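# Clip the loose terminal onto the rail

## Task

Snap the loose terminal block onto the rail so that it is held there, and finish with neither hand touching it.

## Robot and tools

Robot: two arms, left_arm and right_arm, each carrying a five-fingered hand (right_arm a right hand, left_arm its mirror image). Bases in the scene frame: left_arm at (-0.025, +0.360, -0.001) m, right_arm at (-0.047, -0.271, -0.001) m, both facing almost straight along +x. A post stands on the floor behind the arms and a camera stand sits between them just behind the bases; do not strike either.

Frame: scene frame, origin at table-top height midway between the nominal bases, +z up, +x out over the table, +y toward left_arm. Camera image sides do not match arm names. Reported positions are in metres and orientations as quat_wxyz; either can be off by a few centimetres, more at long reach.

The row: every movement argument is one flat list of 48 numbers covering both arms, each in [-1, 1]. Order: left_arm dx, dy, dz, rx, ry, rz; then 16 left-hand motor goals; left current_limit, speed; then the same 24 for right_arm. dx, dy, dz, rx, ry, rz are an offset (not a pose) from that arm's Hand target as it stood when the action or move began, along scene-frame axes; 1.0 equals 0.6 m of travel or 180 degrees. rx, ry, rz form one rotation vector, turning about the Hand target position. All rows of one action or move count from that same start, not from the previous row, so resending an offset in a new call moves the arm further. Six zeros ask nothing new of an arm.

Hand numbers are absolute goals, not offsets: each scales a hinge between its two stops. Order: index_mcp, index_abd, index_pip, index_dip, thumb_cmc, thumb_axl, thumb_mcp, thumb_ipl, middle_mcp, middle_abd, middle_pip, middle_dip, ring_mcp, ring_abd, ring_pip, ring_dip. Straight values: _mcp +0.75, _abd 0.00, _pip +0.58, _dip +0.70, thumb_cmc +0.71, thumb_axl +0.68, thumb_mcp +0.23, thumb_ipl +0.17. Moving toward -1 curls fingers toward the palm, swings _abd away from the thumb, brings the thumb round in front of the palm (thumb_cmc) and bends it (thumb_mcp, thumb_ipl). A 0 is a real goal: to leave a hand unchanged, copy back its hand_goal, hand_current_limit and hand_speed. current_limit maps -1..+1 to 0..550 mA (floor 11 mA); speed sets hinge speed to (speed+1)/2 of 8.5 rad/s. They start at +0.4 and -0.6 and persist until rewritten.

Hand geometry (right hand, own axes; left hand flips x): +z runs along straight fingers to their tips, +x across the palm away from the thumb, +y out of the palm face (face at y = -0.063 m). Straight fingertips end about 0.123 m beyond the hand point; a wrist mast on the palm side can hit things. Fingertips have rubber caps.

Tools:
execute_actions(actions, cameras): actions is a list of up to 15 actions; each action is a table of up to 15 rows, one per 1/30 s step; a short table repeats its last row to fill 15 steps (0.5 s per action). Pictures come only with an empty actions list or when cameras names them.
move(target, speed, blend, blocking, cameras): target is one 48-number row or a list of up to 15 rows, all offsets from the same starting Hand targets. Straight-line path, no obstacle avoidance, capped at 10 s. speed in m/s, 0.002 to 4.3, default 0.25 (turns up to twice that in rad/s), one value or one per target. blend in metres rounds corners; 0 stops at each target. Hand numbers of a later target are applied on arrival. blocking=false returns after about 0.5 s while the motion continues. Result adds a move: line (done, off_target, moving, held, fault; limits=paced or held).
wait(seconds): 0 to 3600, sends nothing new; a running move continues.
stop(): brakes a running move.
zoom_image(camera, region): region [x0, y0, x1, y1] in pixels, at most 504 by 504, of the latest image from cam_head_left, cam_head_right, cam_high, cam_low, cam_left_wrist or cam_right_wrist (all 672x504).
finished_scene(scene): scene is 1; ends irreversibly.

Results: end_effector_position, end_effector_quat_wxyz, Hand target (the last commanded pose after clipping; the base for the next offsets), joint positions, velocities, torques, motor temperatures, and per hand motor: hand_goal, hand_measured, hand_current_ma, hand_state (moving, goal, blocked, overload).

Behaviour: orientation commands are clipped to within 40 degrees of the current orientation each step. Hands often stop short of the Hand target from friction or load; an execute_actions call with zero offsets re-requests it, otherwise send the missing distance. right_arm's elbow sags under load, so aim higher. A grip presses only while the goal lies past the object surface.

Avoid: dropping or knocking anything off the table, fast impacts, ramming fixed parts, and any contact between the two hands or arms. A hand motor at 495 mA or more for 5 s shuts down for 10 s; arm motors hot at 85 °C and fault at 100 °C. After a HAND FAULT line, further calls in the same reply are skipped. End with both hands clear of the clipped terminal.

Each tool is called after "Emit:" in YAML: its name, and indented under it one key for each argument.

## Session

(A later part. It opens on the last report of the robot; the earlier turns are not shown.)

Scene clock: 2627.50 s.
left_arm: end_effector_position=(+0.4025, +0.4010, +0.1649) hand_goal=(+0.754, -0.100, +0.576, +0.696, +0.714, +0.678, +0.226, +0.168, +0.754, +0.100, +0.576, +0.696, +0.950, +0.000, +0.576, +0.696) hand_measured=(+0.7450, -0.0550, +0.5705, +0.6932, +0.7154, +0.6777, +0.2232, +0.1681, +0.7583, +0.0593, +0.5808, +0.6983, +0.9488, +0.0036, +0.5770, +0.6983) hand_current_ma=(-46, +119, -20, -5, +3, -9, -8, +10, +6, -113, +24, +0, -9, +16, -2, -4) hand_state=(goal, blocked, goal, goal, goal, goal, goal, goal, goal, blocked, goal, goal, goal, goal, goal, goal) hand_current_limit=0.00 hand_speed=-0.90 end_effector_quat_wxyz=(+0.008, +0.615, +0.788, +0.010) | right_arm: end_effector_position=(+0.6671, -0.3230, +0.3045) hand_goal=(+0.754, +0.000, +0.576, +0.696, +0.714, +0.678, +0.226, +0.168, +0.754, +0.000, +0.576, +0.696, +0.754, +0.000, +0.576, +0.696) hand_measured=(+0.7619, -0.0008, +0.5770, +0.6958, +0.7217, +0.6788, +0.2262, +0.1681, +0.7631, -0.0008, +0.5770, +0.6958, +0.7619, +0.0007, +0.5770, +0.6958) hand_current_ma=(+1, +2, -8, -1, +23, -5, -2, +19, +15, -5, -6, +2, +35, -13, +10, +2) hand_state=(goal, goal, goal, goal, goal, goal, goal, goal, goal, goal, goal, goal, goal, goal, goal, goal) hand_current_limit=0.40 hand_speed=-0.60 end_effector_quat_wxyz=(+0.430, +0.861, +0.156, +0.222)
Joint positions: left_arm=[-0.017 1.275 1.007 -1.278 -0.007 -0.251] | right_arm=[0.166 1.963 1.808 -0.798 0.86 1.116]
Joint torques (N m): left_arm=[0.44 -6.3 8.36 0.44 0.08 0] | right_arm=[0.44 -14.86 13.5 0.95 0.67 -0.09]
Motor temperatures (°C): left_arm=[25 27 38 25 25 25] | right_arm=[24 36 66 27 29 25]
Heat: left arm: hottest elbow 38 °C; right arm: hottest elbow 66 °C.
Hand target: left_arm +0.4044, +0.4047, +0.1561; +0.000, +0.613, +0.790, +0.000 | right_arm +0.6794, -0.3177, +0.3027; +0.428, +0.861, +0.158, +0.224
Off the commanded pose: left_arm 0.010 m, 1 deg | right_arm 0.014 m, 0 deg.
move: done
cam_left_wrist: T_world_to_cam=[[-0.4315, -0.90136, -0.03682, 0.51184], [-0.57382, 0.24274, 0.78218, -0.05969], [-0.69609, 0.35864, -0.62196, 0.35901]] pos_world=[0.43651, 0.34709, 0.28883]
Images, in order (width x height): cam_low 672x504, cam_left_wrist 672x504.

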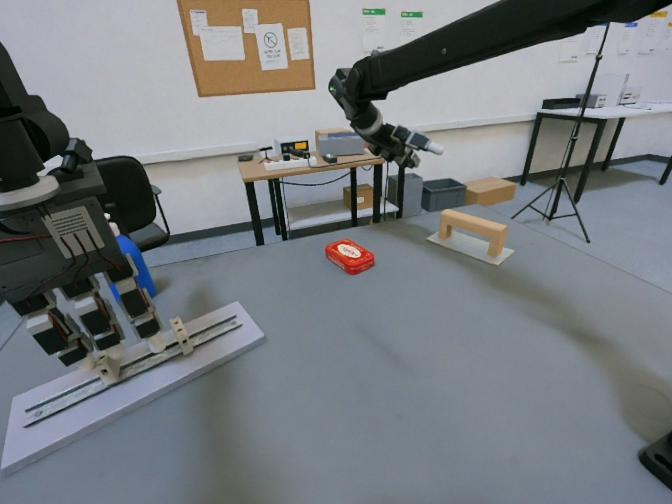

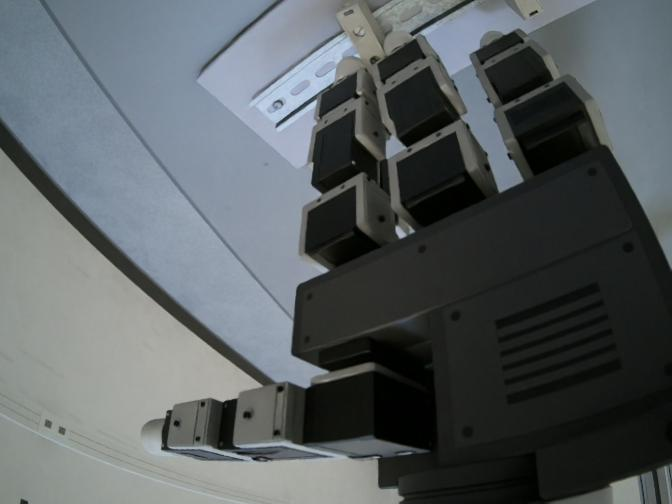

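Emit:
move:
  target: [0,0,-0.011,0,0,0,0.754,-0.08,0.576,0.696,0.714,0.678,0.226,0.168,0.754,0.08,0.576,0.696,0.95,0,0.576,0.696,-0.2,-0.9,0,0,0,0,0,0,0.754,0,0.576,0.696,0.714,0.678,0.226,0.168,0.754,0,0.576,0.696,0.754,0,0.576,0.696,0.4,-0.6]
  speed: 0.05
  cameras: ["cam_left_wrist","cam_low"]

Emit:
zoom_image:
  camera: "cam_left_wrist"
  region: [310, 0, 430, 80]

Emit:
zoom_image:
  camera: "cam_low"
  region: [80, 330, 160, 410]

Scene clock: 2636.83 s.
left_arm: end_effector_position=(+0.4034, +0.4006, +0.1611) hand_goal=(+0.754, -0.080, +0.576, +0.696, +0.714, +0.678, +0.226, +0.168, +0.754, +0.080, +0.576, +0.696, +0.950, +0.000, +0.576, +0.696) hand_measured=(+0.7450, -0.0535, +0.5705, +0.6932, +0.7154, +0.6767, +0.2232, +0.1681, +0.7571, +0.0593, +0.5795, +0.6971, +0.9488, +0.0036, +0.5770, +0.6983) hand_current_ma=(-45, +65, -19, -8, +3, -8, -11, +10, +5, -63, +13, +3, -7, +19, -2, +3) hand_state=(goal, blocked, goal, goal, goal, goal, goal, goal, goal, blocked, goal, goal, goal, goal, goal, goal) hand_current_limit=-0.20 hand_speed=-0.90 end_effector_quat_wxyz=(+0.005, +0.615, +0.788, +0.007) | right_arm: end_effector_position=(+0.6671, -0.3230, +0.3045) hand_goal=(+0.754, +0.000, +0.576, +0.696, +0.714, +0.678, +0.226, +0.168, +0.754, +0.000, +0.576, +0.696, +0.754, +0.000, +0.576, +0.696) hand_measured=(+0.7631, -0.0008, +0.5757, +0.6958, +0.7217, +0.6767, +0.2252, +0.1681, +0.7619, -0.0008, +0.5770, +0.6971, +0.7619, +0.0007, +0.5770, +0.6958) hand_current_ma=(+12, -8, +1, -8, +27, -8, -1, +5, +26, -9, -2, +7, +15, -5, +4, +1) hand_state=(goal, goal, goal, goal, goal, goal, goal, goal, goal, goal, goal, goal, goal, goal, goal, goal) hand_current_limit=0.40 hand_speed=-0.60 end_effector_quat_wxyz=(+0.430, +0.861, +0.156, +0.222)
Joint positions: left_arm=[-0.017 1.284 1.007 -1.276 -0.004 -0.25] | right_arm=[0.166 1.963 1.808 -0.798 0.86 1.116]
Joint torques (N m): left_arm=[0.56 -6.71 7.32 1.02 -0.01 0.01] | right_arm=[0.26 -14.51 13.72 0.98 0.71 -0.11]
Motor temperatures (°C): left_arm=[25 27 38 25 25 25] | right_arm=[24 36 66 27 29 25]
Heat: left arm: hottest elbow 38 °C; right arm: hottest elbow 66 °C.
Hand target: left_arm +0.4045, +0.4047, +0.1494; +0.000, +0.613, +0.790, +0.000 | right_arm +0.6794, -0.3177, +0.3027; +0.428, +0.861, +0.158, +0.224
Off the commanded pose: left_arm 0.012 m, 1 deg | right_arm 0.014 m, 0 deg.
move: off_target (left_arm)
cam_left_wrist: T_world_to_cam=[[-0.43212, -0.90126, -0.03167, 0.51116], [-0.56802, 0.24473, 0.78579, -0.05985], [-0.70045, 0.35754, -0.61769, 0.35895]] pos_world=[0.43831, 0.34699, 0.28494]
Images, in order (width x height): cam_low 672x504, cam_left_wrist 672x504.

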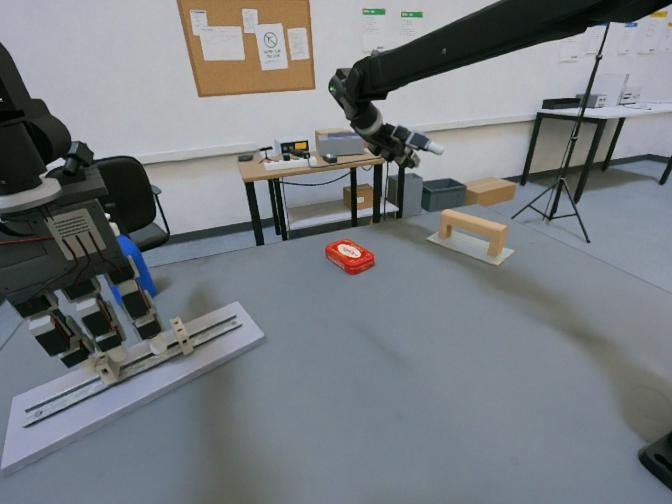

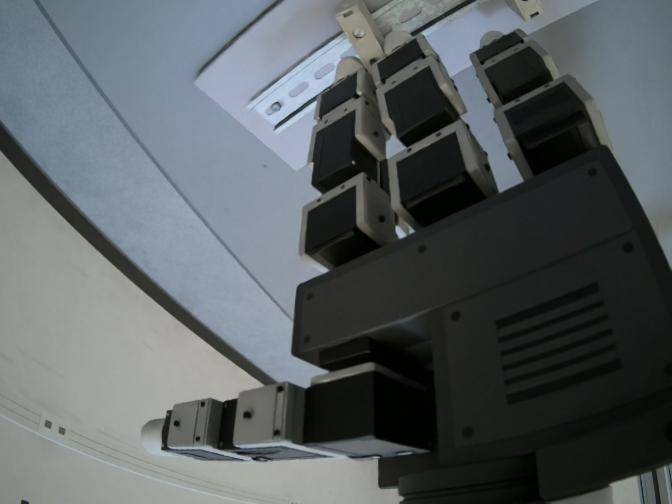

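Scaled by 4.200 from the camera's image (finer frame: 960x720).

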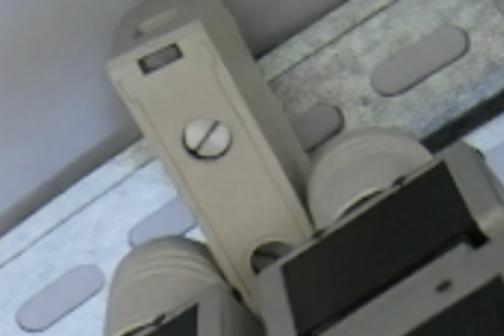

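Scaled by 6.300.

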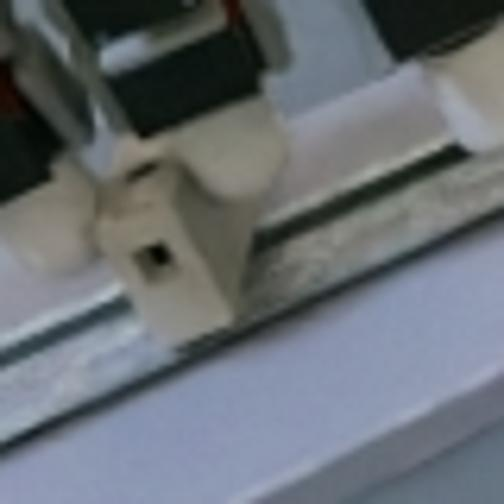

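Emit:
move:
  target: [0,0,0,0,0,0,0.754,0.09,0.576,0.696,0.714,0.678,0.226,0.168,0.754,-0.09,0.576,0.696,0.95,0,0.576,0.696,0.0,-0.93,0,0,0,0,0,0,0.754,0,0.576,0.696,0.714,0.678,0.226,0.168,0.754,0,0.576,0.696,0.754,0,0.576,0.696,0.4,-0.6]
  speed: 0.05
  cameras: ["cam_left_wrist","cam_low"]

Emit:
zoom_image:
  camera: "cam_left_wrist"
  region: [310, 0, 430, 80]

Emit:
zoom_image:
  camera: "cam_low"
  region: [80, 330, 160, 410]

Scene clock: 2642.70 s.
left_arm: end_effector_position=(+0.4039, +0.4005, +0.1581) hand_goal=(+0.754, +0.090, +0.576, +0.696, +0.714, +0.678, +0.226, +0.168, +0.754, -0.090, +0.576, +0.696, +0.950, +0.000, +0.576, +0.696) hand_measured=(+0.7486, +0.0857, +0.5718, +0.6945, +0.7154, +0.6777, +0.2232, +0.1681, +0.7547, -0.0828, +0.5770, +0.6983, +0.9488, +0.0036, +0.5770, +0.6983) hand_current_ma=(-26, -13, -16, +1, -6, -7, -11, +11, -10, +10, +6, +1, -10, +21, -12, +4) hand_state=(goal, goal, goal, goal, goal, goal, goal, goal, goal, goal, goal, goal, goal, goal, goal, goal) hand_current_limit=0.00 hand_speed=-0.93 end_effector_quat_wxyz=(+0.003, +0.616, +0.788, +0.005) | right_arm: end_effector_position=(+0.6671, -0.3230, +0.3045) hand_goal=(+0.754, +0.000, +0.576, +0.696, +0.714, +0.678, +0.226, +0.168, +0.754, +0.000, +0.576, +0.696, +0.754, +0.000, +0.576, +0.696) hand_measured=(+0.7619, +0.0007, +0.5770, +0.6958, +0.7217, +0.6767, +0.2262, +0.1672, +0.7631, -0.0008, +0.5757, +0.6958, +0.7619, +0.0007, +0.5770, +0.6958) hand_current_ma=(+2, -8, -5, -9, +14, -7, +5, +5, +12, +10, -3, -1, +10, +0, +9, +3) hand_state=(goal, goal, goal, goal, goal, goal, goal, goal, goal, goal, goal, goal, goal, goal, goal, goal) hand_current_limit=0.40 hand_speed=-0.60 end_effector_quat_wxyz=(+0.430, +0.861, +0.156, +0.222)
Joint positions: left_arm=[-0.017 1.292 1.007 -1.275 -0.004 -0.25] | right_arm=[0.166 1.963 1.808 -0.798 0.86 1.116]
Joint torques (N m): left_arm=[0.44 -7.3 7.28 0.96 -0.04 0] | right_arm=[0.44 -14.51 13.81 1.07 0.71 -0.1]
Motor temperatures (°C): left_arm=[25 27 38 25 25 25] | right_arm=[24 36 66 27 29 25]
Heat: left arm: hottest elbow 38 °C; right arm: hottest elbow 66 °C.
Hand target: left_arm +0.4044, +0.4047, +0.1495; +0.000, +0.613, +0.790, +0.000 | right_arm +0.6794, -0.3177, +0.3027; +0.428, +0.861, +0.158, +0.224
Off the commanded pose: left_arm 0.010 m, 1 deg | right_arm 0.014 m, 0 deg.
move: done
cam_left_wrist: T_world_to_cam=[[-0.43237, -0.90126, -0.02824, 0.51067], [-0.56293, 0.24532, 0.78926, -0.06], [-0.70439, 0.35715, -0.61341, 0.35859]] pos_world=[0.43961, 0.34689, 0.28175]
Images, in order (width x height): cam_low 672x504, cam_left_wrist 672x504.

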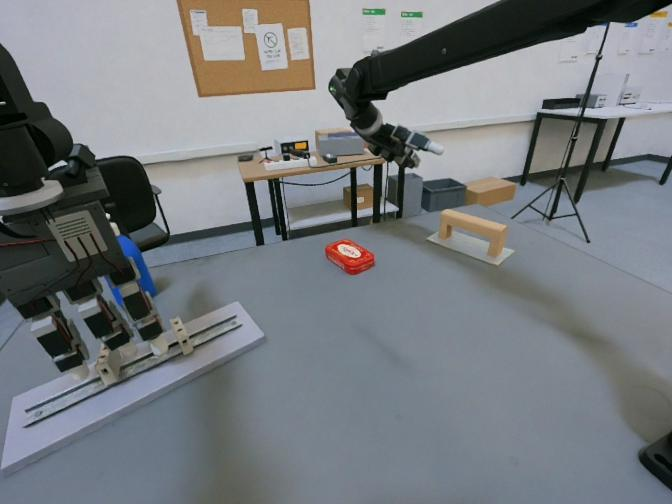

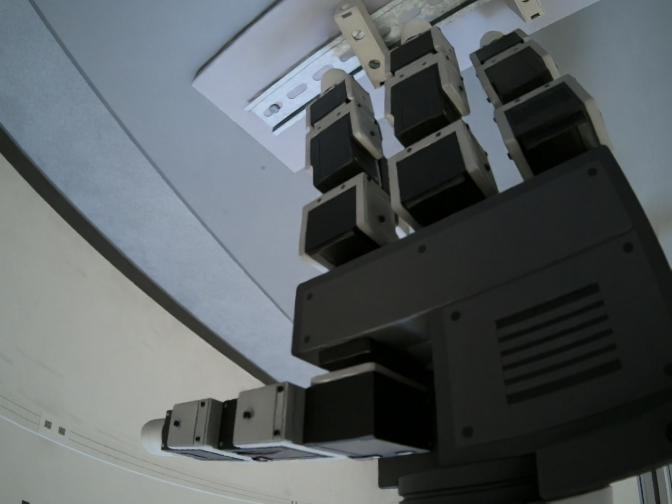

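Scaled by 4.200 from the camera's image (finer frame: 960x720).

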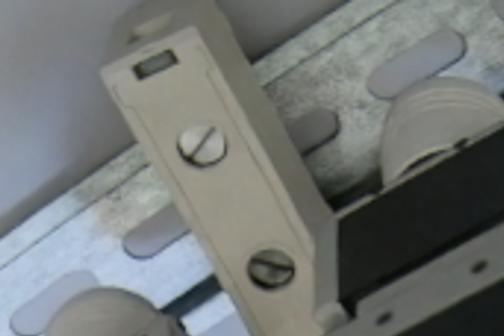

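Scaled by 6.300.

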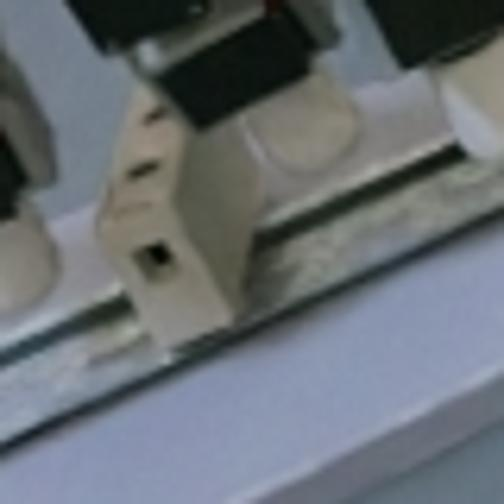

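Emit:
move:
  target: [-0.005,0,0.2,0,0,0,0.754,0.09,0.576,0.696,0.714,0.678,0.226,0.168,0.754,-0.09,0.576,0.696,0.95,0,0.576,0.696,0.3,-0.3,0,0,0,0,0,0,0.754,0,0.576,0.696,0.714,0.678,0.226,0.168,0.754,0,0.576,0.696,0.754,0,0.576,0.696,0.4,-0.6]
  speed: 0.1
  cameras: ["cam_left_wrist","cam_low","cam_high"]

Emit:
zoom_image:
  camera: "cam_low"
  region: [80, 330, 160, 410]

Emit:
zoom_image:
  camera: "cam_high"
  region: [262, 136, 302, 182]

Emit:
zoom_image:
  camera: "cam_left_wrist"
  region: [290, 0, 430, 100]

Scene clock: 2655.00 s.
left_arm: end_effector_position=(+0.3938, +0.4005, +0.2492) hand_goal=(+0.754, +0.090, +0.576, +0.696, +0.714, +0.678, +0.226, +0.168, +0.754, -0.090, +0.576, +0.696, +0.950, +0.000, +0.576, +0.696) hand_measured=(+0.7474, +0.0842, +0.5718, +0.6945, +0.7154, +0.6777, +0.2232, +0.1681, +0.7547, -0.0843, +0.5770, +0.6983, +0.9476, +0.0021, +0.5770, +0.6983) hand_current_ma=(-25, -10, -15, -3, -4, -9, -10, +9, -9, +9, +7, +2, -7, +15, -2, +3) hand_state=(goal, goal, goal, goal, goal, goal, goal, goal, goal, goal, goal, goal, goal, goal, goal, goal) hand_current_limit=0.30 hand_speed=-0.30 end_effector_quat_wxyz=(-0.015, +0.615, +0.788, -0.009) | right_arm: end_effector_position=(+0.6671, -0.3230, +0.3045) hand_goal=(+0.754, +0.000, +0.576, +0.696, +0.714, +0.678, +0.226, +0.168, +0.754, +0.000, +0.576, +0.696, +0.754, +0.000, +0.576, +0.696) hand_measured=(+0.7619, +0.0007, +0.5757, +0.6958, +0.7217, +0.6777, +0.2252, +0.1681, +0.7631, -0.0008, +0.5770, +0.6958, +0.7619, +0.0007, +0.5770, +0.6958) hand_current_ma=(-5, -1, -13, -26, +15, -4, +7, +5, +18, -5, +13, +0, +19, -1, +4, +2) hand_state=(goal, goal, goal, goal, goal, goal, goal, goal, goal, goal, goal, goal, goal, goal, goal, goal) hand_current_limit=0.40 hand_speed=-0.60 end_effector_quat_wxyz=(+0.430, +0.861, +0.156, +0.222)
Joint positions: left_arm=[-0.017 1.255 1.226 -1.577 -0.004 -0.25] | right_arm=[0.166 1.963 1.808 -0.798 0.86 1.116]
Joint torques (N m): left_arm=[0.56 -8.47 11.3 0.01 -0.06 0] | right_arm=[0.09 -14.21 13.76 0.92 0.67 -0.11]
Motor temperatures (°C): left_arm=[25 27 38 25 24 25] | right_arm=[24 36 66 27 29 25]
Heat: left arm: hottest elbow 38 °C; right arm: hottest elbow 66 °C.
Hand target: left_arm +0.4015, +0.4047, +0.2695; +0.000, +0.613, +0.790, +0.000 | right_arm +0.6794, -0.3177, +0.3027; +0.428, +0.861, +0.158, +0.224
Off the commanded pose: left_arm 0.022 m, 2 deg | right_arm 0.014 m, 0 deg.
move: off_target (left_arm)
cam_left_wrist: T_world_to_cam=[[-0.43318, -0.90127, -0.00844, 0.50429], [-0.5259, 0.24514, 0.81445, -0.15832], [-0.73197, 0.35724, -0.58017, 0.40988]] pos_world=[0.43521, 0.34689, 0.371]
Images, in order (width x height): cam_high 672x504, cam_low 672x504, cam_left_wrist 672x504.

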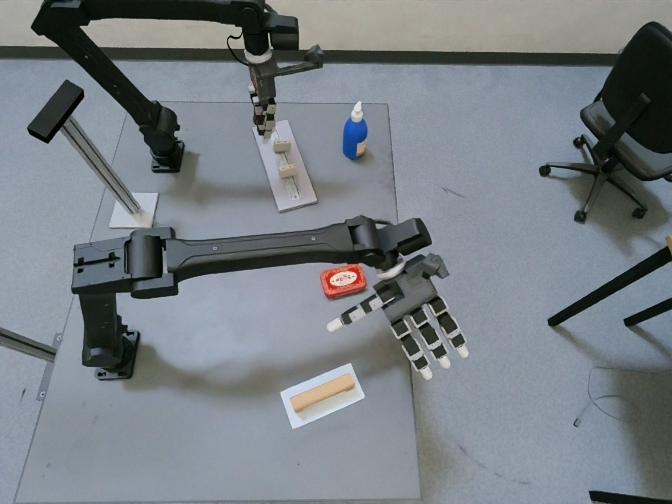

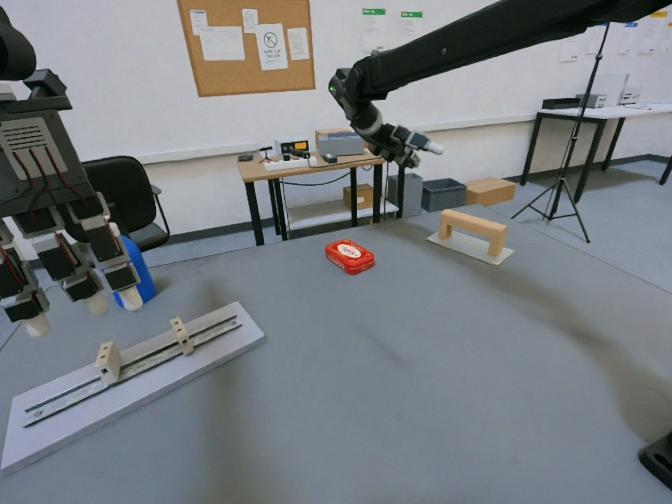

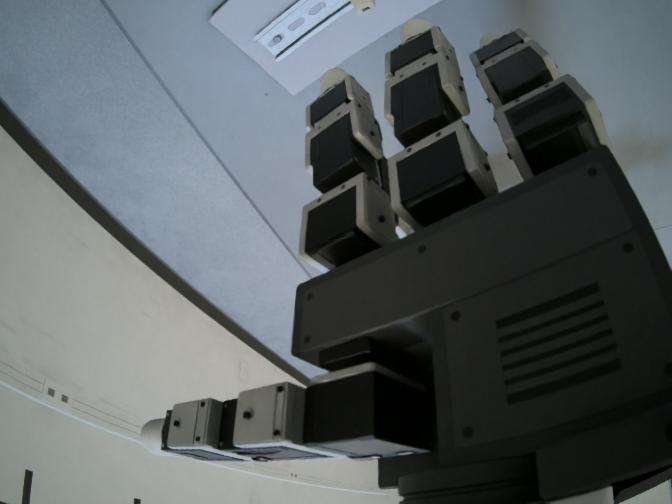

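Scaled by 6.300.

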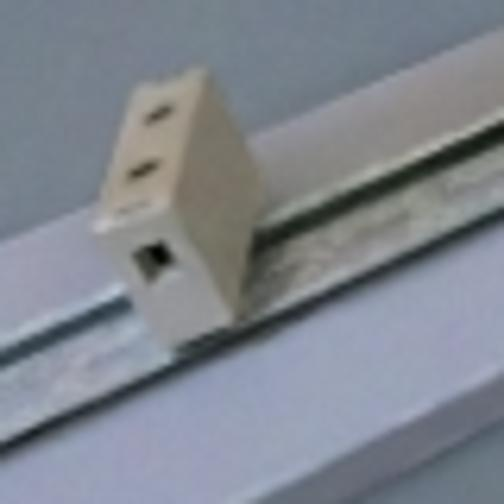

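Scaled by 10.957.

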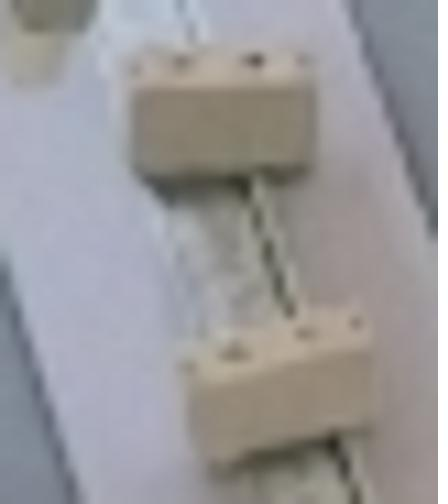

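Scaled by 3.600 from the camera's image (finer frame: 960x720).

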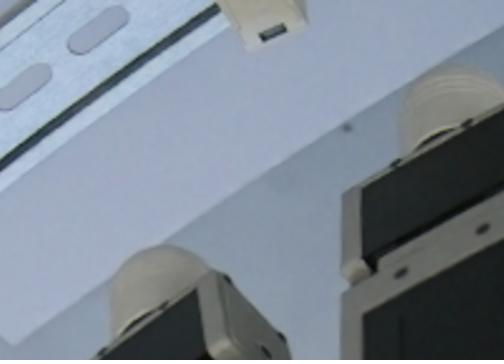

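Emit:
move:
  target:
    - [0,0,0.004,0,0,0,-0.48,0,-0.74,0.26,0.714,0.678,0.226,0.168,-0.48,0,-0.74,0.26,-0.48,0,-0.74,0.26,0.3,0.0,0,0,0,0,0,0,0.754,0,0.576,0.696,0.714,0.678,0.226,0.168,0.754,0,0.576,0.696,0.754,0,0.576,0.696,0.4,-0.6]
    - [0.0392,-0.269,-0.0323,0.1605,0.0437,0.011,-0.48,0,-0.74,0.26,0.714,0.678,0.226,0.168,-0.48,0,-0.74,0.26,-0.48,0,-0.74,0.26,0.3,0.0,0,0,0,0,0,0,0.754,0,0.576,0.696,0.714,0.678,0.226,0.168,0.754,0,0.576,0.696,0.754,0,0.576,0.696,0.4,-0.6]
    - [0.0273,-0.2752,-0.2453,0.1605,0.0437,0.011,-0.48,0,-0.74,0.26,0.714,0.678,0.226,0.168,-0.48,0,-0.74,0.26,-0.48,0,-0.74,0.26,0.3,0.0,0,0,0,0,0,0,0.754,0,0.576,0.696,0.714,0.678,0.226,0.168,0.754,0,0.576,0.696,0.754,0,0.576,0.696,0.4,-0.6]
  speed: [0.1,0.3,0.2]
  blend: [0,0.03,0]
  cameras: ["cam_left_wrist"]

Emit:
zoom_image:
  camera: "cam_left_wrist"
  region: [180, 0, 320, 110]

Emit:
zoom_image:
  camera: "cam_left_wrist"
  region: [225, 10, 285, 65]

Scene clock: 2688.47 s.
left_arm: end_effector_position=(+0.4191, +0.2457, +0.1294) hand_goal=(-0.480, +0.000, -0.740, +0.260, +0.714, +0.678, +0.226, +0.168, -0.480, +0.000, -0.740, +0.260, -0.480, +0.000, -0.740, +0.260) hand_measured=(-0.4742, -0.0023, -0.7408, +0.2562, +0.7154, +0.6777, +0.2232, +0.1681, -0.4754, -0.0008, -0.7408, +0.2562, -0.4742, -0.0008, -0.7395, +0.2562) hand_current_ma=(+17, +2, -3, -11, +0, -10, -13, +5, +11, -16, +0, -22, +19, +7, -8, -16) hand_state=(goal, goal, goal, goal, goal, goal, goal, goal, goal, goal, goal, goal, goal, goal, goal, goal) hand_current_limit=0.30 hand_speed=0.00 end_effector_quat_wxyz=(-0.205, +0.577, +0.775, +0.155) | right_arm: end_effector_position=(+0.6671, -0.3230, +0.3045) hand_goal=(+0.754, +0.000, +0.576, +0.696, +0.714, +0.678, +0.226, +0.168, +0.754, +0.000, +0.576, +0.696, +0.754, +0.000, +0.576, +0.696) hand_measured=(+0.7619, +0.0007, +0.5770, +0.6958, +0.7217, +0.6777, +0.2262, +0.1672, +0.7619, +0.0007, +0.5770, +0.6958, +0.7619, +0.0007, +0.5770, +0.6958) hand_current_ma=(+4, -3, -5, -2, +17, -7, +5, +6, +17, -4, +0, +8, +16, -2, +9, -6) hand_state=(goal, goal, goal, goal, goal, goal, goal, goal, goal, goal, goal, goal, goal, goal, goal, goal) hand_current_limit=0.40 hand_speed=-0.60 end_effector_quat_wxyz=(+0.430, +0.861, +0.156, +0.222)
Joint positions: left_arm=[-0.559 1.709 1.281 -1.543 -0.341 -0.908] | right_arm=[0.166 1.963 1.808 -0.798 0.86 1.116]
Joint torques (N m): left_arm=[-1.49 -12.75 6.63 0.13 -0.54 -0.22] | right_arm=[0.15 -14.39 13.75 0.85 0.72 -0.09]
Motor temperatures (°C): left_arm=[25 27 42 25 24 25] | right_arm=[24 36 66 27 29 25]
Heat: left arm: hottest elbow 42 °C; right arm: hottest elbow 66 °C.
Hand target: left_arm +0.4179, +0.2396, +0.1223; -0.206, +0.579, +0.773, +0.155 | right_arm +0.6794, -0.3177, +0.3027; +0.428, +0.861, +0.158, +0.224
Off the commanded pose: left_arm 0.009 m, 0 deg | right_arm 0.014 m, 0 deg.
move: done
cam_left_wrist: T_world_to_cam=[[-0.42239, -0.81238, -0.40203, 0.39927], [-0.44089, -0.2034, 0.87421, 0.05724], [-0.79196, 0.54651, -0.27226, 0.35307]] pos_world=[0.4735, 0.14304, 0.20661]

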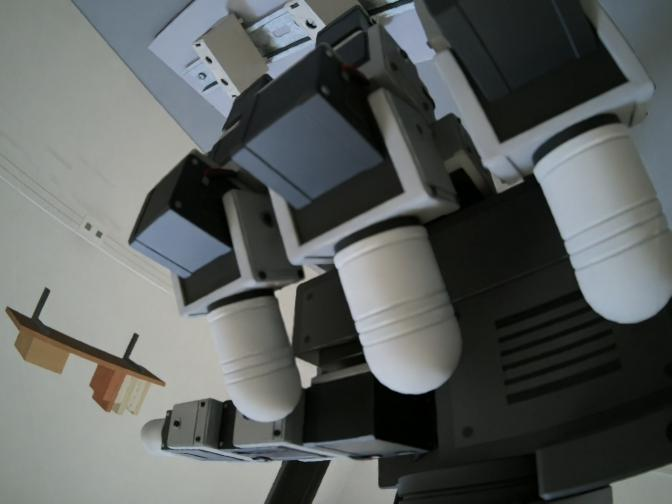

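Scaled by 3.600 from the camera's image (finer frame: 960x720).

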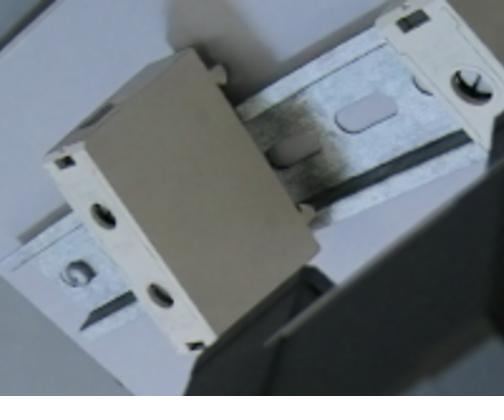

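Scaled by 8.400 from the camera's image (finer frame: 960x720).

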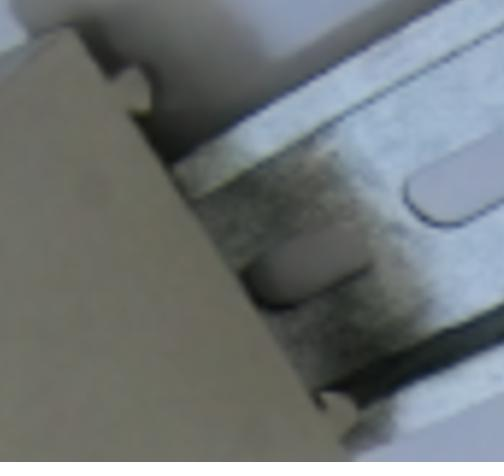

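Emit:
move:
  target:
    - [0.012,0.006,0.213,0,0,0,-0.48,0,-0.74,0.26,0.714,0.678,0.226,0.168,-0.48,0,-0.74,0.26,-0.48,0,-0.74,0.26,0.3,0.0,0,0,0,0,0,0,0.754,0,0.576,0.696,0.714,0.678,0.226,0.168,0.754,0,0.576,0.696,0.754,0,0.576,0.696,0.4,-0.6]
    - [0.0217,0.2865,0.22,-0.1743,0.0088,0.0035,-0.48,0,-0.74,0.26,0.714,0.678,0.226,0.168,-0.48,0,-0.74,0.26,-0.48,0,-0.74,0.26,0.3,0.0,0,0,0,0,0,0,0.754,0,0.576,0.696,0.714,0.678,0.226,0.168,0.754,0,0.576,0.696,0.754,0,0.576,0.696,0.4,-0.6]
    - [0.0217,0.2865,0.217,-0.1743,0.0088,0.0035,0.754,0.09,0.576,0.696,0.714,0.678,0.226,0.168,0.754,-0.09,0.576,0.696,0.95,0,0.576,0.696,0.3,0.0,0,0,0,0,0,0,0.754,0,0.576,0.696,0.714,0.678,0.226,0.168,0.754,0,0.576,0.696,0.754,0,0.576,0.696,0.4,-0.6]
    - [0.0217,0.2865,0.095,-0.1743,0.0088,0.0035,0.754,0.09,0.576,0.696,0.714,0.678,0.226,0.168,0.754,-0.09,0.576,0.696,0.95,0,0.576,0.696,0.3,0.0,0,0,0,0,0,0,0.754,0,0.576,0.696,0.714,0.678,0.226,0.168,0.754,0,0.576,0.696,0.754,0,0.576,0.696,0.4,-0.6]
  speed: [0.2,0.3,0.1,0.15]
  blend: [0.03,0,0,0]
  cameras: ["cam_left_wrist","cam_low"]

Emit:
zoom_image:
  camera: "cam_left_wrist"
  region: [300, 0, 460, 110]

Scene clock: 2740.37 s.
left_arm: end_effector_position=(+0.4290, +0.4076, +0.1861) hand_goal=(+0.754, +0.090, +0.576, +0.696, +0.714, +0.678, +0.226, +0.168, +0.754, -0.090, +0.576, +0.696, +0.950, +0.000, +0.576, +0.696) hand_measured=(+0.7535, +0.0886, +0.5782, +0.6971, +0.7104, +0.6767, +0.2232, +0.1681, +0.7535, -0.0902, +0.5782, +0.6971, +0.9464, +0.0036, +0.5782, +0.6983) hand_current_ma=(-9, -6, +6, +5, -13, -8, -12, +4, -13, -11, +7, -3, -13, +17, -2, +11) hand_state=(goal, goal, goal, goal, goal, goal, goal, goal, goal, goal, goal, goal, goal, goal, goal, goal) hand_current_limit=0.30 hand_speed=0.00 end_effector_quat_wxyz=(-0.053, +0.612, +0.786, -0.065) | right_arm: end_effector_position=(+0.6671, -0.3230, +0.3045) hand_goal=(+0.754, +0.000, +0.576, +0.696, +0.714, +0.678, +0.226, +0.168, +0.754, +0.000, +0.576, +0.696, +0.754, +0.000, +0.576, +0.696) hand_measured=(+0.7619, +0.0007, +0.5770, +0.6958, +0.7217, +0.6777, +0.2252, +0.1681, +0.7631, +0.0007, +0.5770, +0.6958, +0.7619, +0.0007, +0.5770, +0.6958) hand_current_ma=(+2, +7, -8, -7, +24, -3, -8, +17, +6, +1, +1, +4, +16, -3, +8, +5) hand_state=(goal, goal, goal, goal, goal, goal, goal, goal, goal, goal, goal, goal, goal, goal, goal, goal) hand_current_limit=0.40 hand_speed=-0.60 end_effector_quat_wxyz=(+0.430, +0.861, +0.156, +0.222)
Joint positions: left_arm=[0.019 1.449 1.266 -1.553 0.032 -0.214] | right_arm=[0.166 1.963 1.808 -0.798 0.86 1.116]
Joint torques (N m): left_arm=[0.38 -9.93 7.43 0.5 0.01 0.01] | right_arm=[0.38 -14.27 13.85 1.06 0.69 -0.11]
Motor temperatures (°C): left_arm=[25 28 38 25 25 25] | right_arm=[24 36 66 27 29 25]
Heat: left arm: hottest elbow 38 °C; right arm: hottest elbow 66 °C.
Hand target: left_arm +0.4308, +0.4115, +0.1793; -0.053, +0.611, +0.787, -0.068 | right_arm +0.6794, -0.3177, +0.3027; +0.428, +0.861, +0.158, +0.224
Off the commanded pose: left_arm 0.008 m, 0 deg | right_arm 0.014 m, 0 deg.
move: done; target 3's new numbers were sent with left_arm's hand 0.019 m and 0 deg from that target
cam_left_wrist: T_world_to_cam=[[-0.42543, -0.90116, 0.08325, 0.50497], [-0.41963, 0.27793, 0.8641, -0.1585], [-0.80183, 0.33268, -0.49639, 0.42089]] pos_world=[0.4858, 0.35909, 0.30385]
Images, in order (width x height): cam_low 672x504, cam_left_wrist 672x504.

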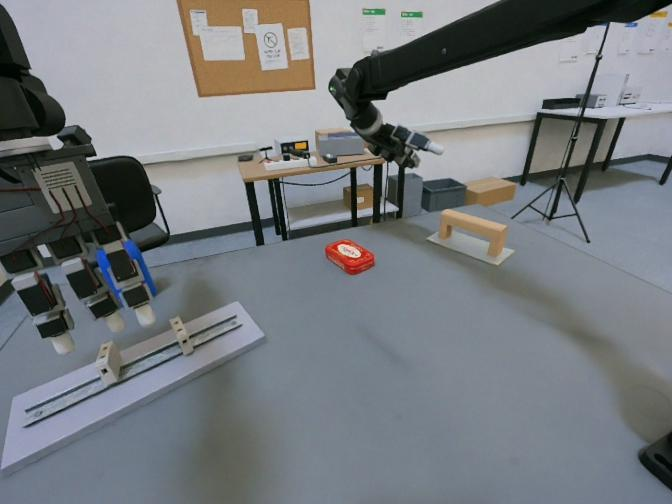

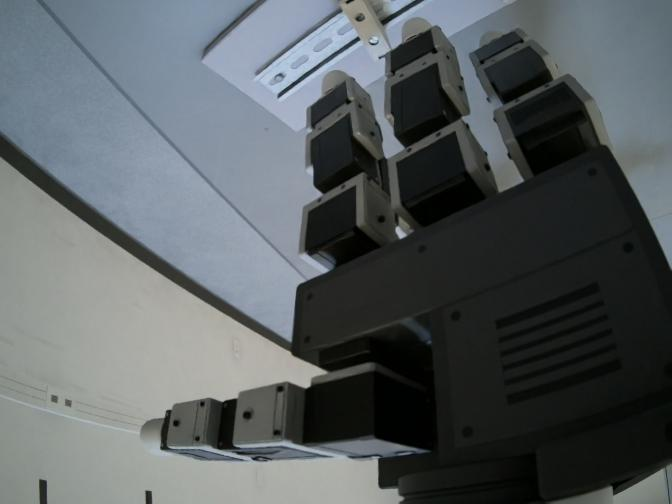

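Scaled by 3.150 from the camera's image (finer frame: 960x720).

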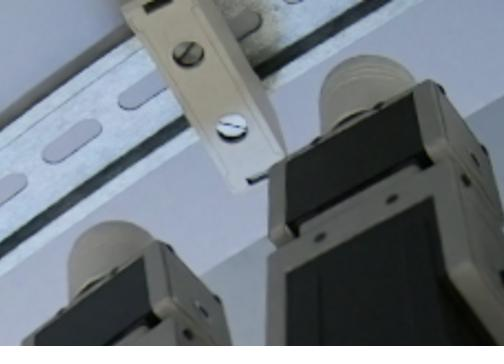

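Emit:
move:
  target: [0.002,0,-0.068,0,0,0,0.754,0.09,0.576,0.696,0.714,0.678,0.226,0.168,0.754,-0.09,0.576,0.696,0.95,0,0.576,0.696,0.3,-0.4,0,0,0,0,0,0,0.754,0,0.576,0.696,0.714,0.678,0.226,0.168,0.754,0,0.576,0.696,0.754,0,0.576,0.696,0.4,-0.6]
  speed: 0.1
  cameras: ["cam_left_wrist","cam_low"]

Emit:
zoom_image:
  camera: "cam_left_wrist"
  region: [300, 0, 460, 110]

Emit:
zoom_image:
  camera: "cam_low"
  region: [50, 310, 190, 420]

Scene clock: 2748.77 s.
left_arm: end_effector_position=(+0.4311, +0.4076, +0.1463) hand_goal=(+0.754, +0.090, +0.576, +0.696, +0.714, +0.678, +0.226, +0.168, +0.754, -0.090, +0.576, +0.696, +0.950, +0.000, +0.576, +0.696) hand_measured=(+0.7535, +0.0886, +0.5782, +0.6983, +0.7117, +0.6777, +0.2232, +0.1681, +0.7535, -0.0902, +0.5782, +0.6971, +0.9452, +0.0036, +0.5770, +0.6996) hand_current_ma=(-9, -3, +6, +9, -14, -11, -13, +7, -12, -7, +8, -4, -8, +16, -5, +7) hand_state=(goal, goal, goal, goal, goal, goal, goal, goal, goal, goal, goal, goal, goal, goal, goal, goal) hand_current_limit=0.30 hand_speed=-0.40 end_effector_quat_wxyz=(-0.052, +0.613, +0.786, -0.064) | right_arm: end_effector_position=(+0.6671, -0.3230, +0.3045) hand_goal=(+0.754, +0.000, +0.576, +0.696, +0.714, +0.678, +0.226, +0.168, +0.754, +0.000, +0.576, +0.696, +0.754, +0.000, +0.576, +0.696) hand_measured=(+0.7619, +0.0007, +0.5757, +0.6971, +0.7217, +0.6777, +0.2262, +0.1681, +0.7619, +0.0007, +0.5770, +0.6958, +0.7619, -0.0008, +0.5770, +0.6971) hand_current_ma=(-5, -4, -1, -3, +19, -10, +6, +11, +13, -6, -2, -1, +23, -7, +7, +6) hand_state=(goal, goal, goal, goal, goal, goal, goal, goal, goal, goal, goal, goal, goal, goal, goal, goal) hand_current_limit=0.40 hand_speed=-0.60 end_effector_quat_wxyz=(+0.430, +0.861, +0.156, +0.222)
Joint positions: left_arm=[0.019 1.477 1.189 -1.445 0.032 -0.214] | right_arm=[0.166 1.963 1.808 -0.798 0.86 1.116]
Joint torques (N m): left_arm=[0.26 -9.88 7.23 0.53 0.01 0.01] | right_arm=[-0.03 -14.68 13.64 0.99 0.7 -0.09]
Motor temperatures (°C): left_arm=[25 28 39 25 25 25] | right_arm=[24 36 66 27 29 25]
Heat: left arm: hottest elbow 39 °C; right arm: hottest elbow 66 °C.
Hand target: left_arm +0.4321, +0.4115, +0.1387; -0.053, +0.611, +0.787, -0.068 | right_arm +0.6794, -0.3177, +0.3027; +0.428, +0.861, +0.158, +0.224
Off the commanded pose: left_arm 0.009 m, 1 deg | right_arm 0.014 m, 0 deg.
move: done
cam_left_wrist: T_world_to_cam=[[-0.42568, -0.90115, 0.082, 0.50948], [-0.42191, 0.27783, 0.86302, -0.12208], [-0.80049, 0.33277, -0.49847, 0.40255]] pos_world=[0.4876, 0.35909, 0.26424]
Images, in order (width x height): cam_low 672x504, cam_left_wrist 672x504.

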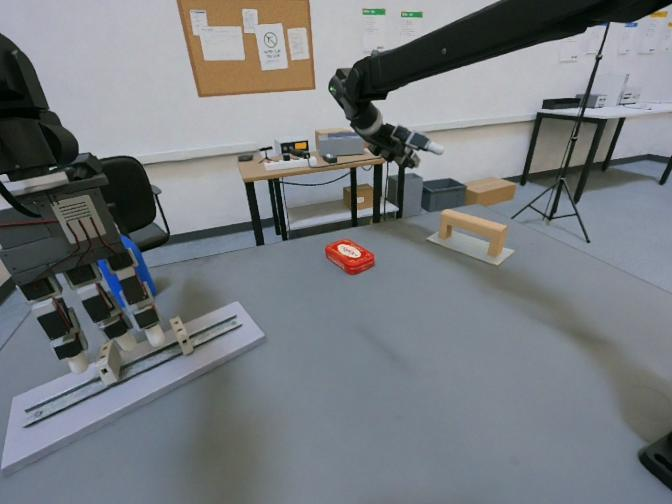

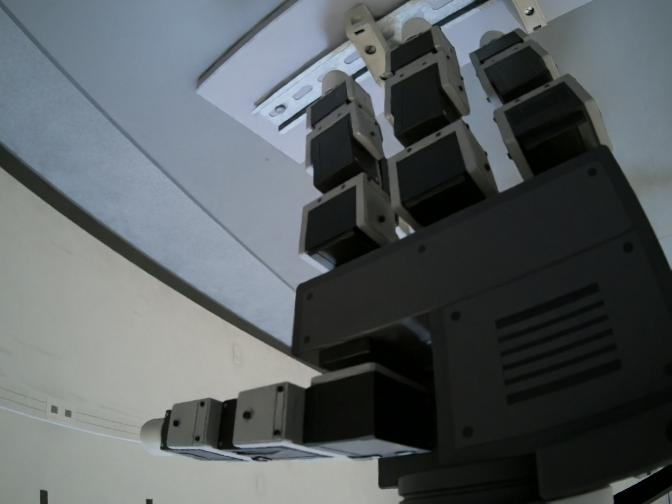

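Scaled by 3.150 from the camera's image (finer frame: 960x720).

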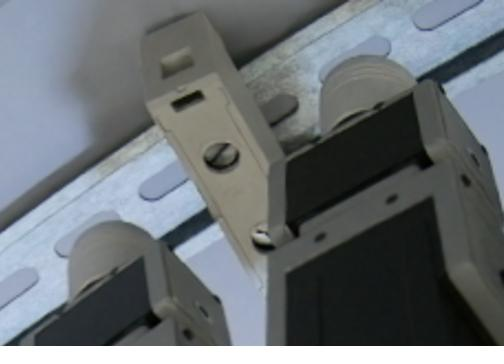

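Scaled by 3.600.

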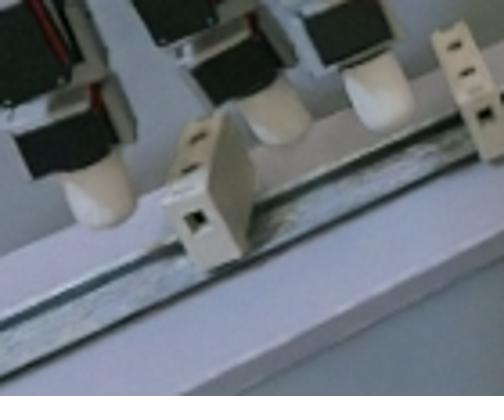

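Emit:
move:
  target:
    - [0.0,0,-0.011,0,0,0,0.754,0.09,0.576,0.696,0.714,0.678,0.226,0.168,0.754,-0.09,0.576,0.696,0.95,0,0.576,0.696,0.3,-0.4,0,0,0,0,0,0,0.754,0,0.576,0.696,0.714,0.678,0.226,0.168,0.754,0,0.576,0.696,0.754,0,0.576,0.696,0.4,-0.6]
    - [0.0,0,-0.011,0,0,0,0.754,-0.19,0.576,0.696,0.714,0.678,0.226,0.168,0.754,0.19,0.576,0.696,0.95,0,0.576,0.696,0.4,-0.85,0,0,0,0,0,0,0.754,0,0.576,0.696,0.714,0.678,0.226,0.168,0.754,0,0.576,0.696,0.754,0,0.576,0.696,0.4,-0.6]
  speed: 0.05
  cameras: ["cam_left_wrist","cam_low"]

Emit:
zoom_image:
  camera: "cam_left_wrist"
  region: [300, 0, 460, 110]

Emit:
zoom_image:
  camera: "cam_low"
  region: [50, 310, 190, 420]

Scene clock: 2761.90 s.
left_arm: end_effector_position=(+0.4317, +0.4076, +0.1415) hand_goal=(+0.754, -0.190, +0.576, +0.696, +0.714, +0.678, +0.226, +0.168, +0.754, +0.190, +0.576, +0.696, +0.950, +0.000, +0.576, +0.696) hand_measured=(+0.7583, -0.0535, +0.5808, +0.7009, +0.7117, +0.6777, +0.2242, +0.1672, +0.7450, +0.0622, +0.5731, +0.6958, +0.9464, +0.0021, +0.5770, +0.6983) hand_current_ma=(+13, +377, +16, +22, -11, -11, -14, +7, -43, -361, -3, -6, -15, +11, -8, +10) hand_state=(goal, blocked, goal, goal, goal, goal, goal, goal, goal, blocked, goal, goal, goal, goal, goal, goal) hand_current_limit=0.40 hand_speed=-0.85 end_effector_quat_wxyz=(-0.050, +0.613, +0.786, -0.063) | right_arm: end_effector_position=(+0.6671, -0.3230, +0.3045) hand_goal=(+0.754, +0.000, +0.576, +0.696, +0.714, +0.678, +0.226, +0.168, +0.754, +0.000, +0.576, +0.696, +0.754, +0.000, +0.576, +0.696) hand_measured=(+0.7619, +0.0007, +0.5770, +0.6958, +0.7205, +0.6767, +0.2262, +0.1681, +0.7631, +0.0007, +0.5770, +0.6958, +0.7619, +0.0007, +0.5770, +0.6971) hand_current_ma=(+11, -3, -12, -14, +11, -1, +8, +8, +24, -10, +0, -14, +17, -2, +11, +4) hand_state=(goal, goal, goal, goal, goal, goal, goal, goal, goal, goal, goal, goal, goal, goal, goal, goal) hand_current_limit=0.40 hand_speed=-0.60 end_effector_quat_wxyz=(+0.430, +0.861, +0.156, +0.222)
Joint positions: left_arm=[0.019 1.479 1.179 -1.427 0.033 -0.214] | right_arm=[0.166 1.963 1.808 -0.798 0.86 1.116]
Joint torques (N m): left_arm=[0.21 -9.64 7.09 0.53 -0.01 0.01] | right_arm=[-0.15 -14.51 13.81 0.94 0.68 -0.09]
Motor temperatures (°C): left_arm=[25 28 39 25 25 25] | right_arm=[24 36 66 27 29 25]
Heat: left arm: hottest elbow 39 °C; right arm: hottest elbow 66 °C.
Hand target: left_arm +0.4320, +0.4115, +0.1319; -0.053, +0.611, +0.787, -0.068 | right_arm +0.6794, -0.3177, +0.3027; +0.428, +0.861, +0.158, +0.224
Off the commanded pose: left_arm 0.010 m, 1 deg | right_arm 0.014 m, 0 deg.
move: done; target 2's new numbers were sent with left_arm's hand 0.011 m and 1 deg from that target
cam_left_wrist: T_world_to_cam=[[-0.42591, -0.90117, 0.08059, 0.5104], [-0.42522, 0.27799, 0.86134, -0.11599], [-0.79862, 0.33259, -0.5016, 0.40024]] pos_world=[0.4877, 0.35909, 0.25954]
Images, in order (width x height): cam_low 672x504, cam_left_wrist 672x504.

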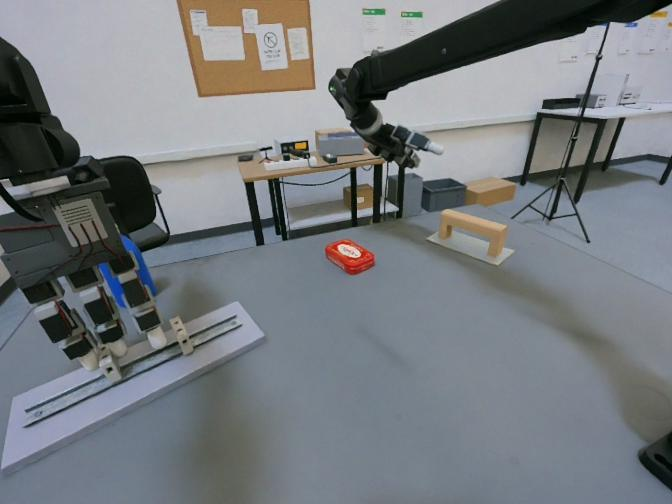

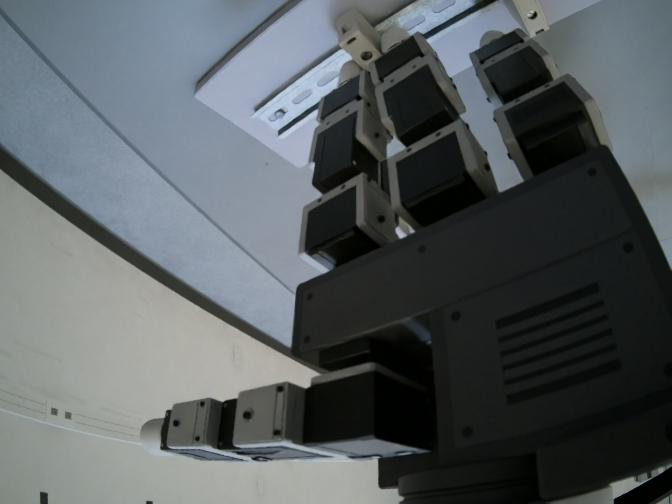

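Scaled by 3.150 from the camera's image (finer frame: 960x720).

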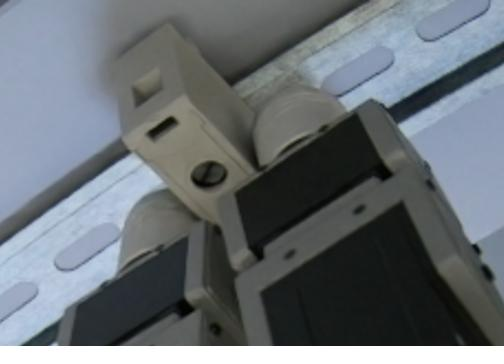

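Scaled by 3.600.

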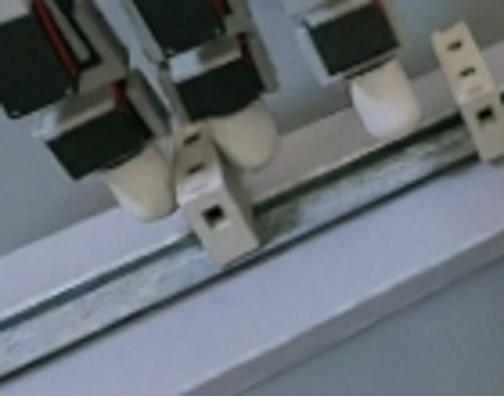

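Emit:
move:
  target: [0.012,0,0.067,0,0,0,0.754,-0.19,0.576,0.696,0.714,0.678,0.226,0.168,0.754,0.19,0.576,0.696,0.95,0,0.576,0.696,0.4,-0.85,0,0,0,0,0,0,0.754,0,0.576,0.696,0.714,0.678,0.226,0.168,0.754,0,0.576,0.696,0.754,0,0.576,0.696,0.4,-0.6]
  speed: 0.04
  cameras: ["cam_left_wrist","cam_low","cam_high"]

Emit:
zoom_image:
  camera: "cam_left_wrist"
  region: [300, 0, 460, 110]

Emit:
zoom_image:
  camera: "cam_low"
  region: [50, 310, 190, 420]

Emit:
zoom_image:
  camera: "cam_high"
  region: [262, 136, 302, 182]

Scene clock: 2771.03 s.
left_arm: end_effector_position=(+0.4270, +0.4073, +0.1579) hand_goal=(+0.754, -0.190, +0.576, +0.696, +0.714, +0.678, +0.226, +0.168, +0.754, +0.190, +0.576, +0.696, +0.950, +0.000, +0.576, +0.696) hand_measured=(+0.7571, -0.0535, +0.5795, +0.6996, +0.7104, +0.6777, +0.2242, +0.1672, +0.7390, +0.0637, +0.5693, +0.6932, +0.9464, +0.0021, +0.5770, +0.6996) hand_current_ma=(+9, +383, +17, +14, -10, -12, -17, +5, -67, -358, -22, -9, -20, +14, -3, +7) hand_state=(goal, blocked, goal, goal, goal, goal, goal, goal, goal, blocked, goal, goal, goal, goal, goal, goal) hand_current_limit=0.40 hand_speed=-0.85 end_effector_quat_wxyz=(-0.064, +0.612, +0.785, -0.075) | right_arm: end_effector_position=(+0.6671, -0.3230, +0.3045) hand_goal=(+0.754, +0.000, +0.576, +0.696, +0.714, +0.678, +0.226, +0.168, +0.754, +0.000, +0.576, +0.696, +0.754, +0.000, +0.576, +0.696) hand_measured=(+0.7619, +0.0007, +0.5757, +0.6958, +0.7217, +0.6767, +0.2252, +0.1681, +0.7619, -0.0008, +0.5782, +0.6958, +0.7631, -0.0008, +0.5757, +0.6958) hand_current_ma=(+11, +1, +3, -15, +13, -9, -6, +3, +19, +10, -4, +7, +17, +17, +15, +4) hand_state=(goal, goal, goal, goal, goal, goal, goal, goal, goal, goal, goal, goal, goal, goal, goal, goal) hand_current_limit=0.40 hand_speed=-0.60 end_effector_quat_wxyz=(+0.430, +0.861, +0.156, +0.222)
Joint positions: left_arm=[0.019 1.479 1.227 -1.513 0.033 -0.213] | right_arm=[0.166 1.963 1.808 -0.798 0.86 1.116]
Joint torques (N m): left_arm=[0.26 -10.7 10.85 -0.34 -0.04 -0.01] | right_arm=[-0.15 -14.92 13.75 0.96 0.66 -0.08]
Motor temperatures (°C): left_arm=[25 28 38 25 25 25] | right_arm=[24 36 66 27 29 25]
Heat: left arm: hottest elbow 38 °C; right arm: hottest elbow 66 °C.
Hand target: left_arm +0.4394, +0.4115, +0.1722; -0.053, +0.611, +0.787, -0.068 | right_arm +0.6794, -0.3177, +0.3027; +0.428, +0.861, +0.158, +0.224
Off the commanded pose: left_arm 0.019 m, 1 deg | right_arm 0.014 m, 0 deg.
move: off_target (left_arm)
cam_left_wrist: T_world_to_cam=[[-0.42315, -0.90075, 0.09797, 0.50277], [-0.39262, 0.27973, 0.87613, -0.14901], [-0.81657, 0.33227, -0.47202, 0.408]] pos_world=[0.4874, 0.35899, 0.27388]
Images, in order (width x height): cam_high 672x504, cam_low 672x504, cam_left_wrist 672x504.

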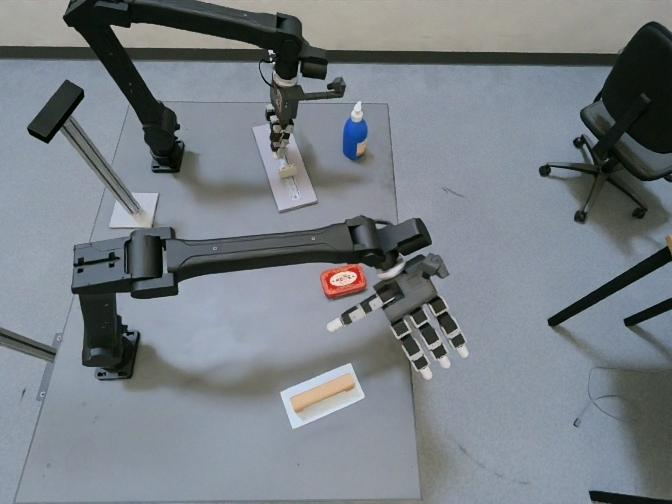

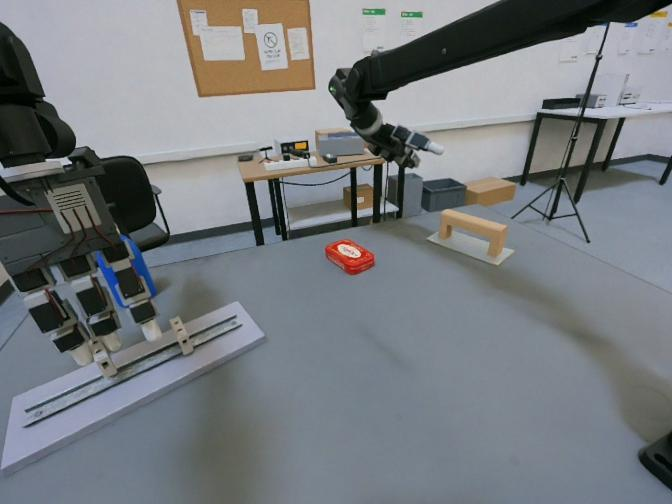

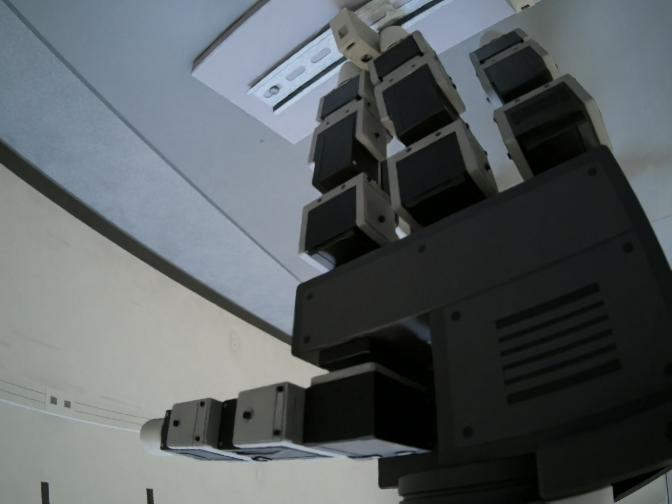

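Scaled by 3.150 from the camera's image (finer frame: 960x720).

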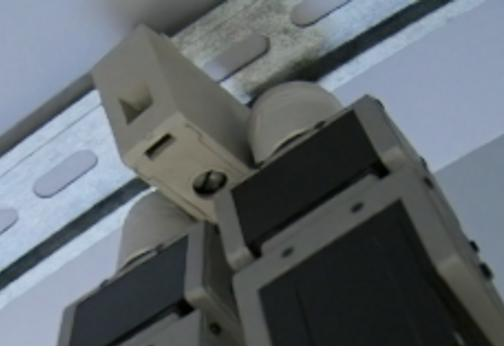

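Scaled by 3.600.

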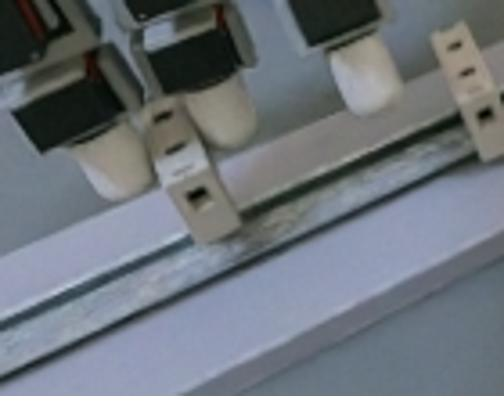

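Scaled by 10.957.

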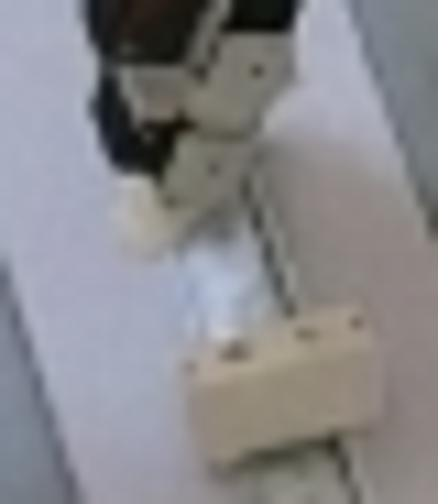

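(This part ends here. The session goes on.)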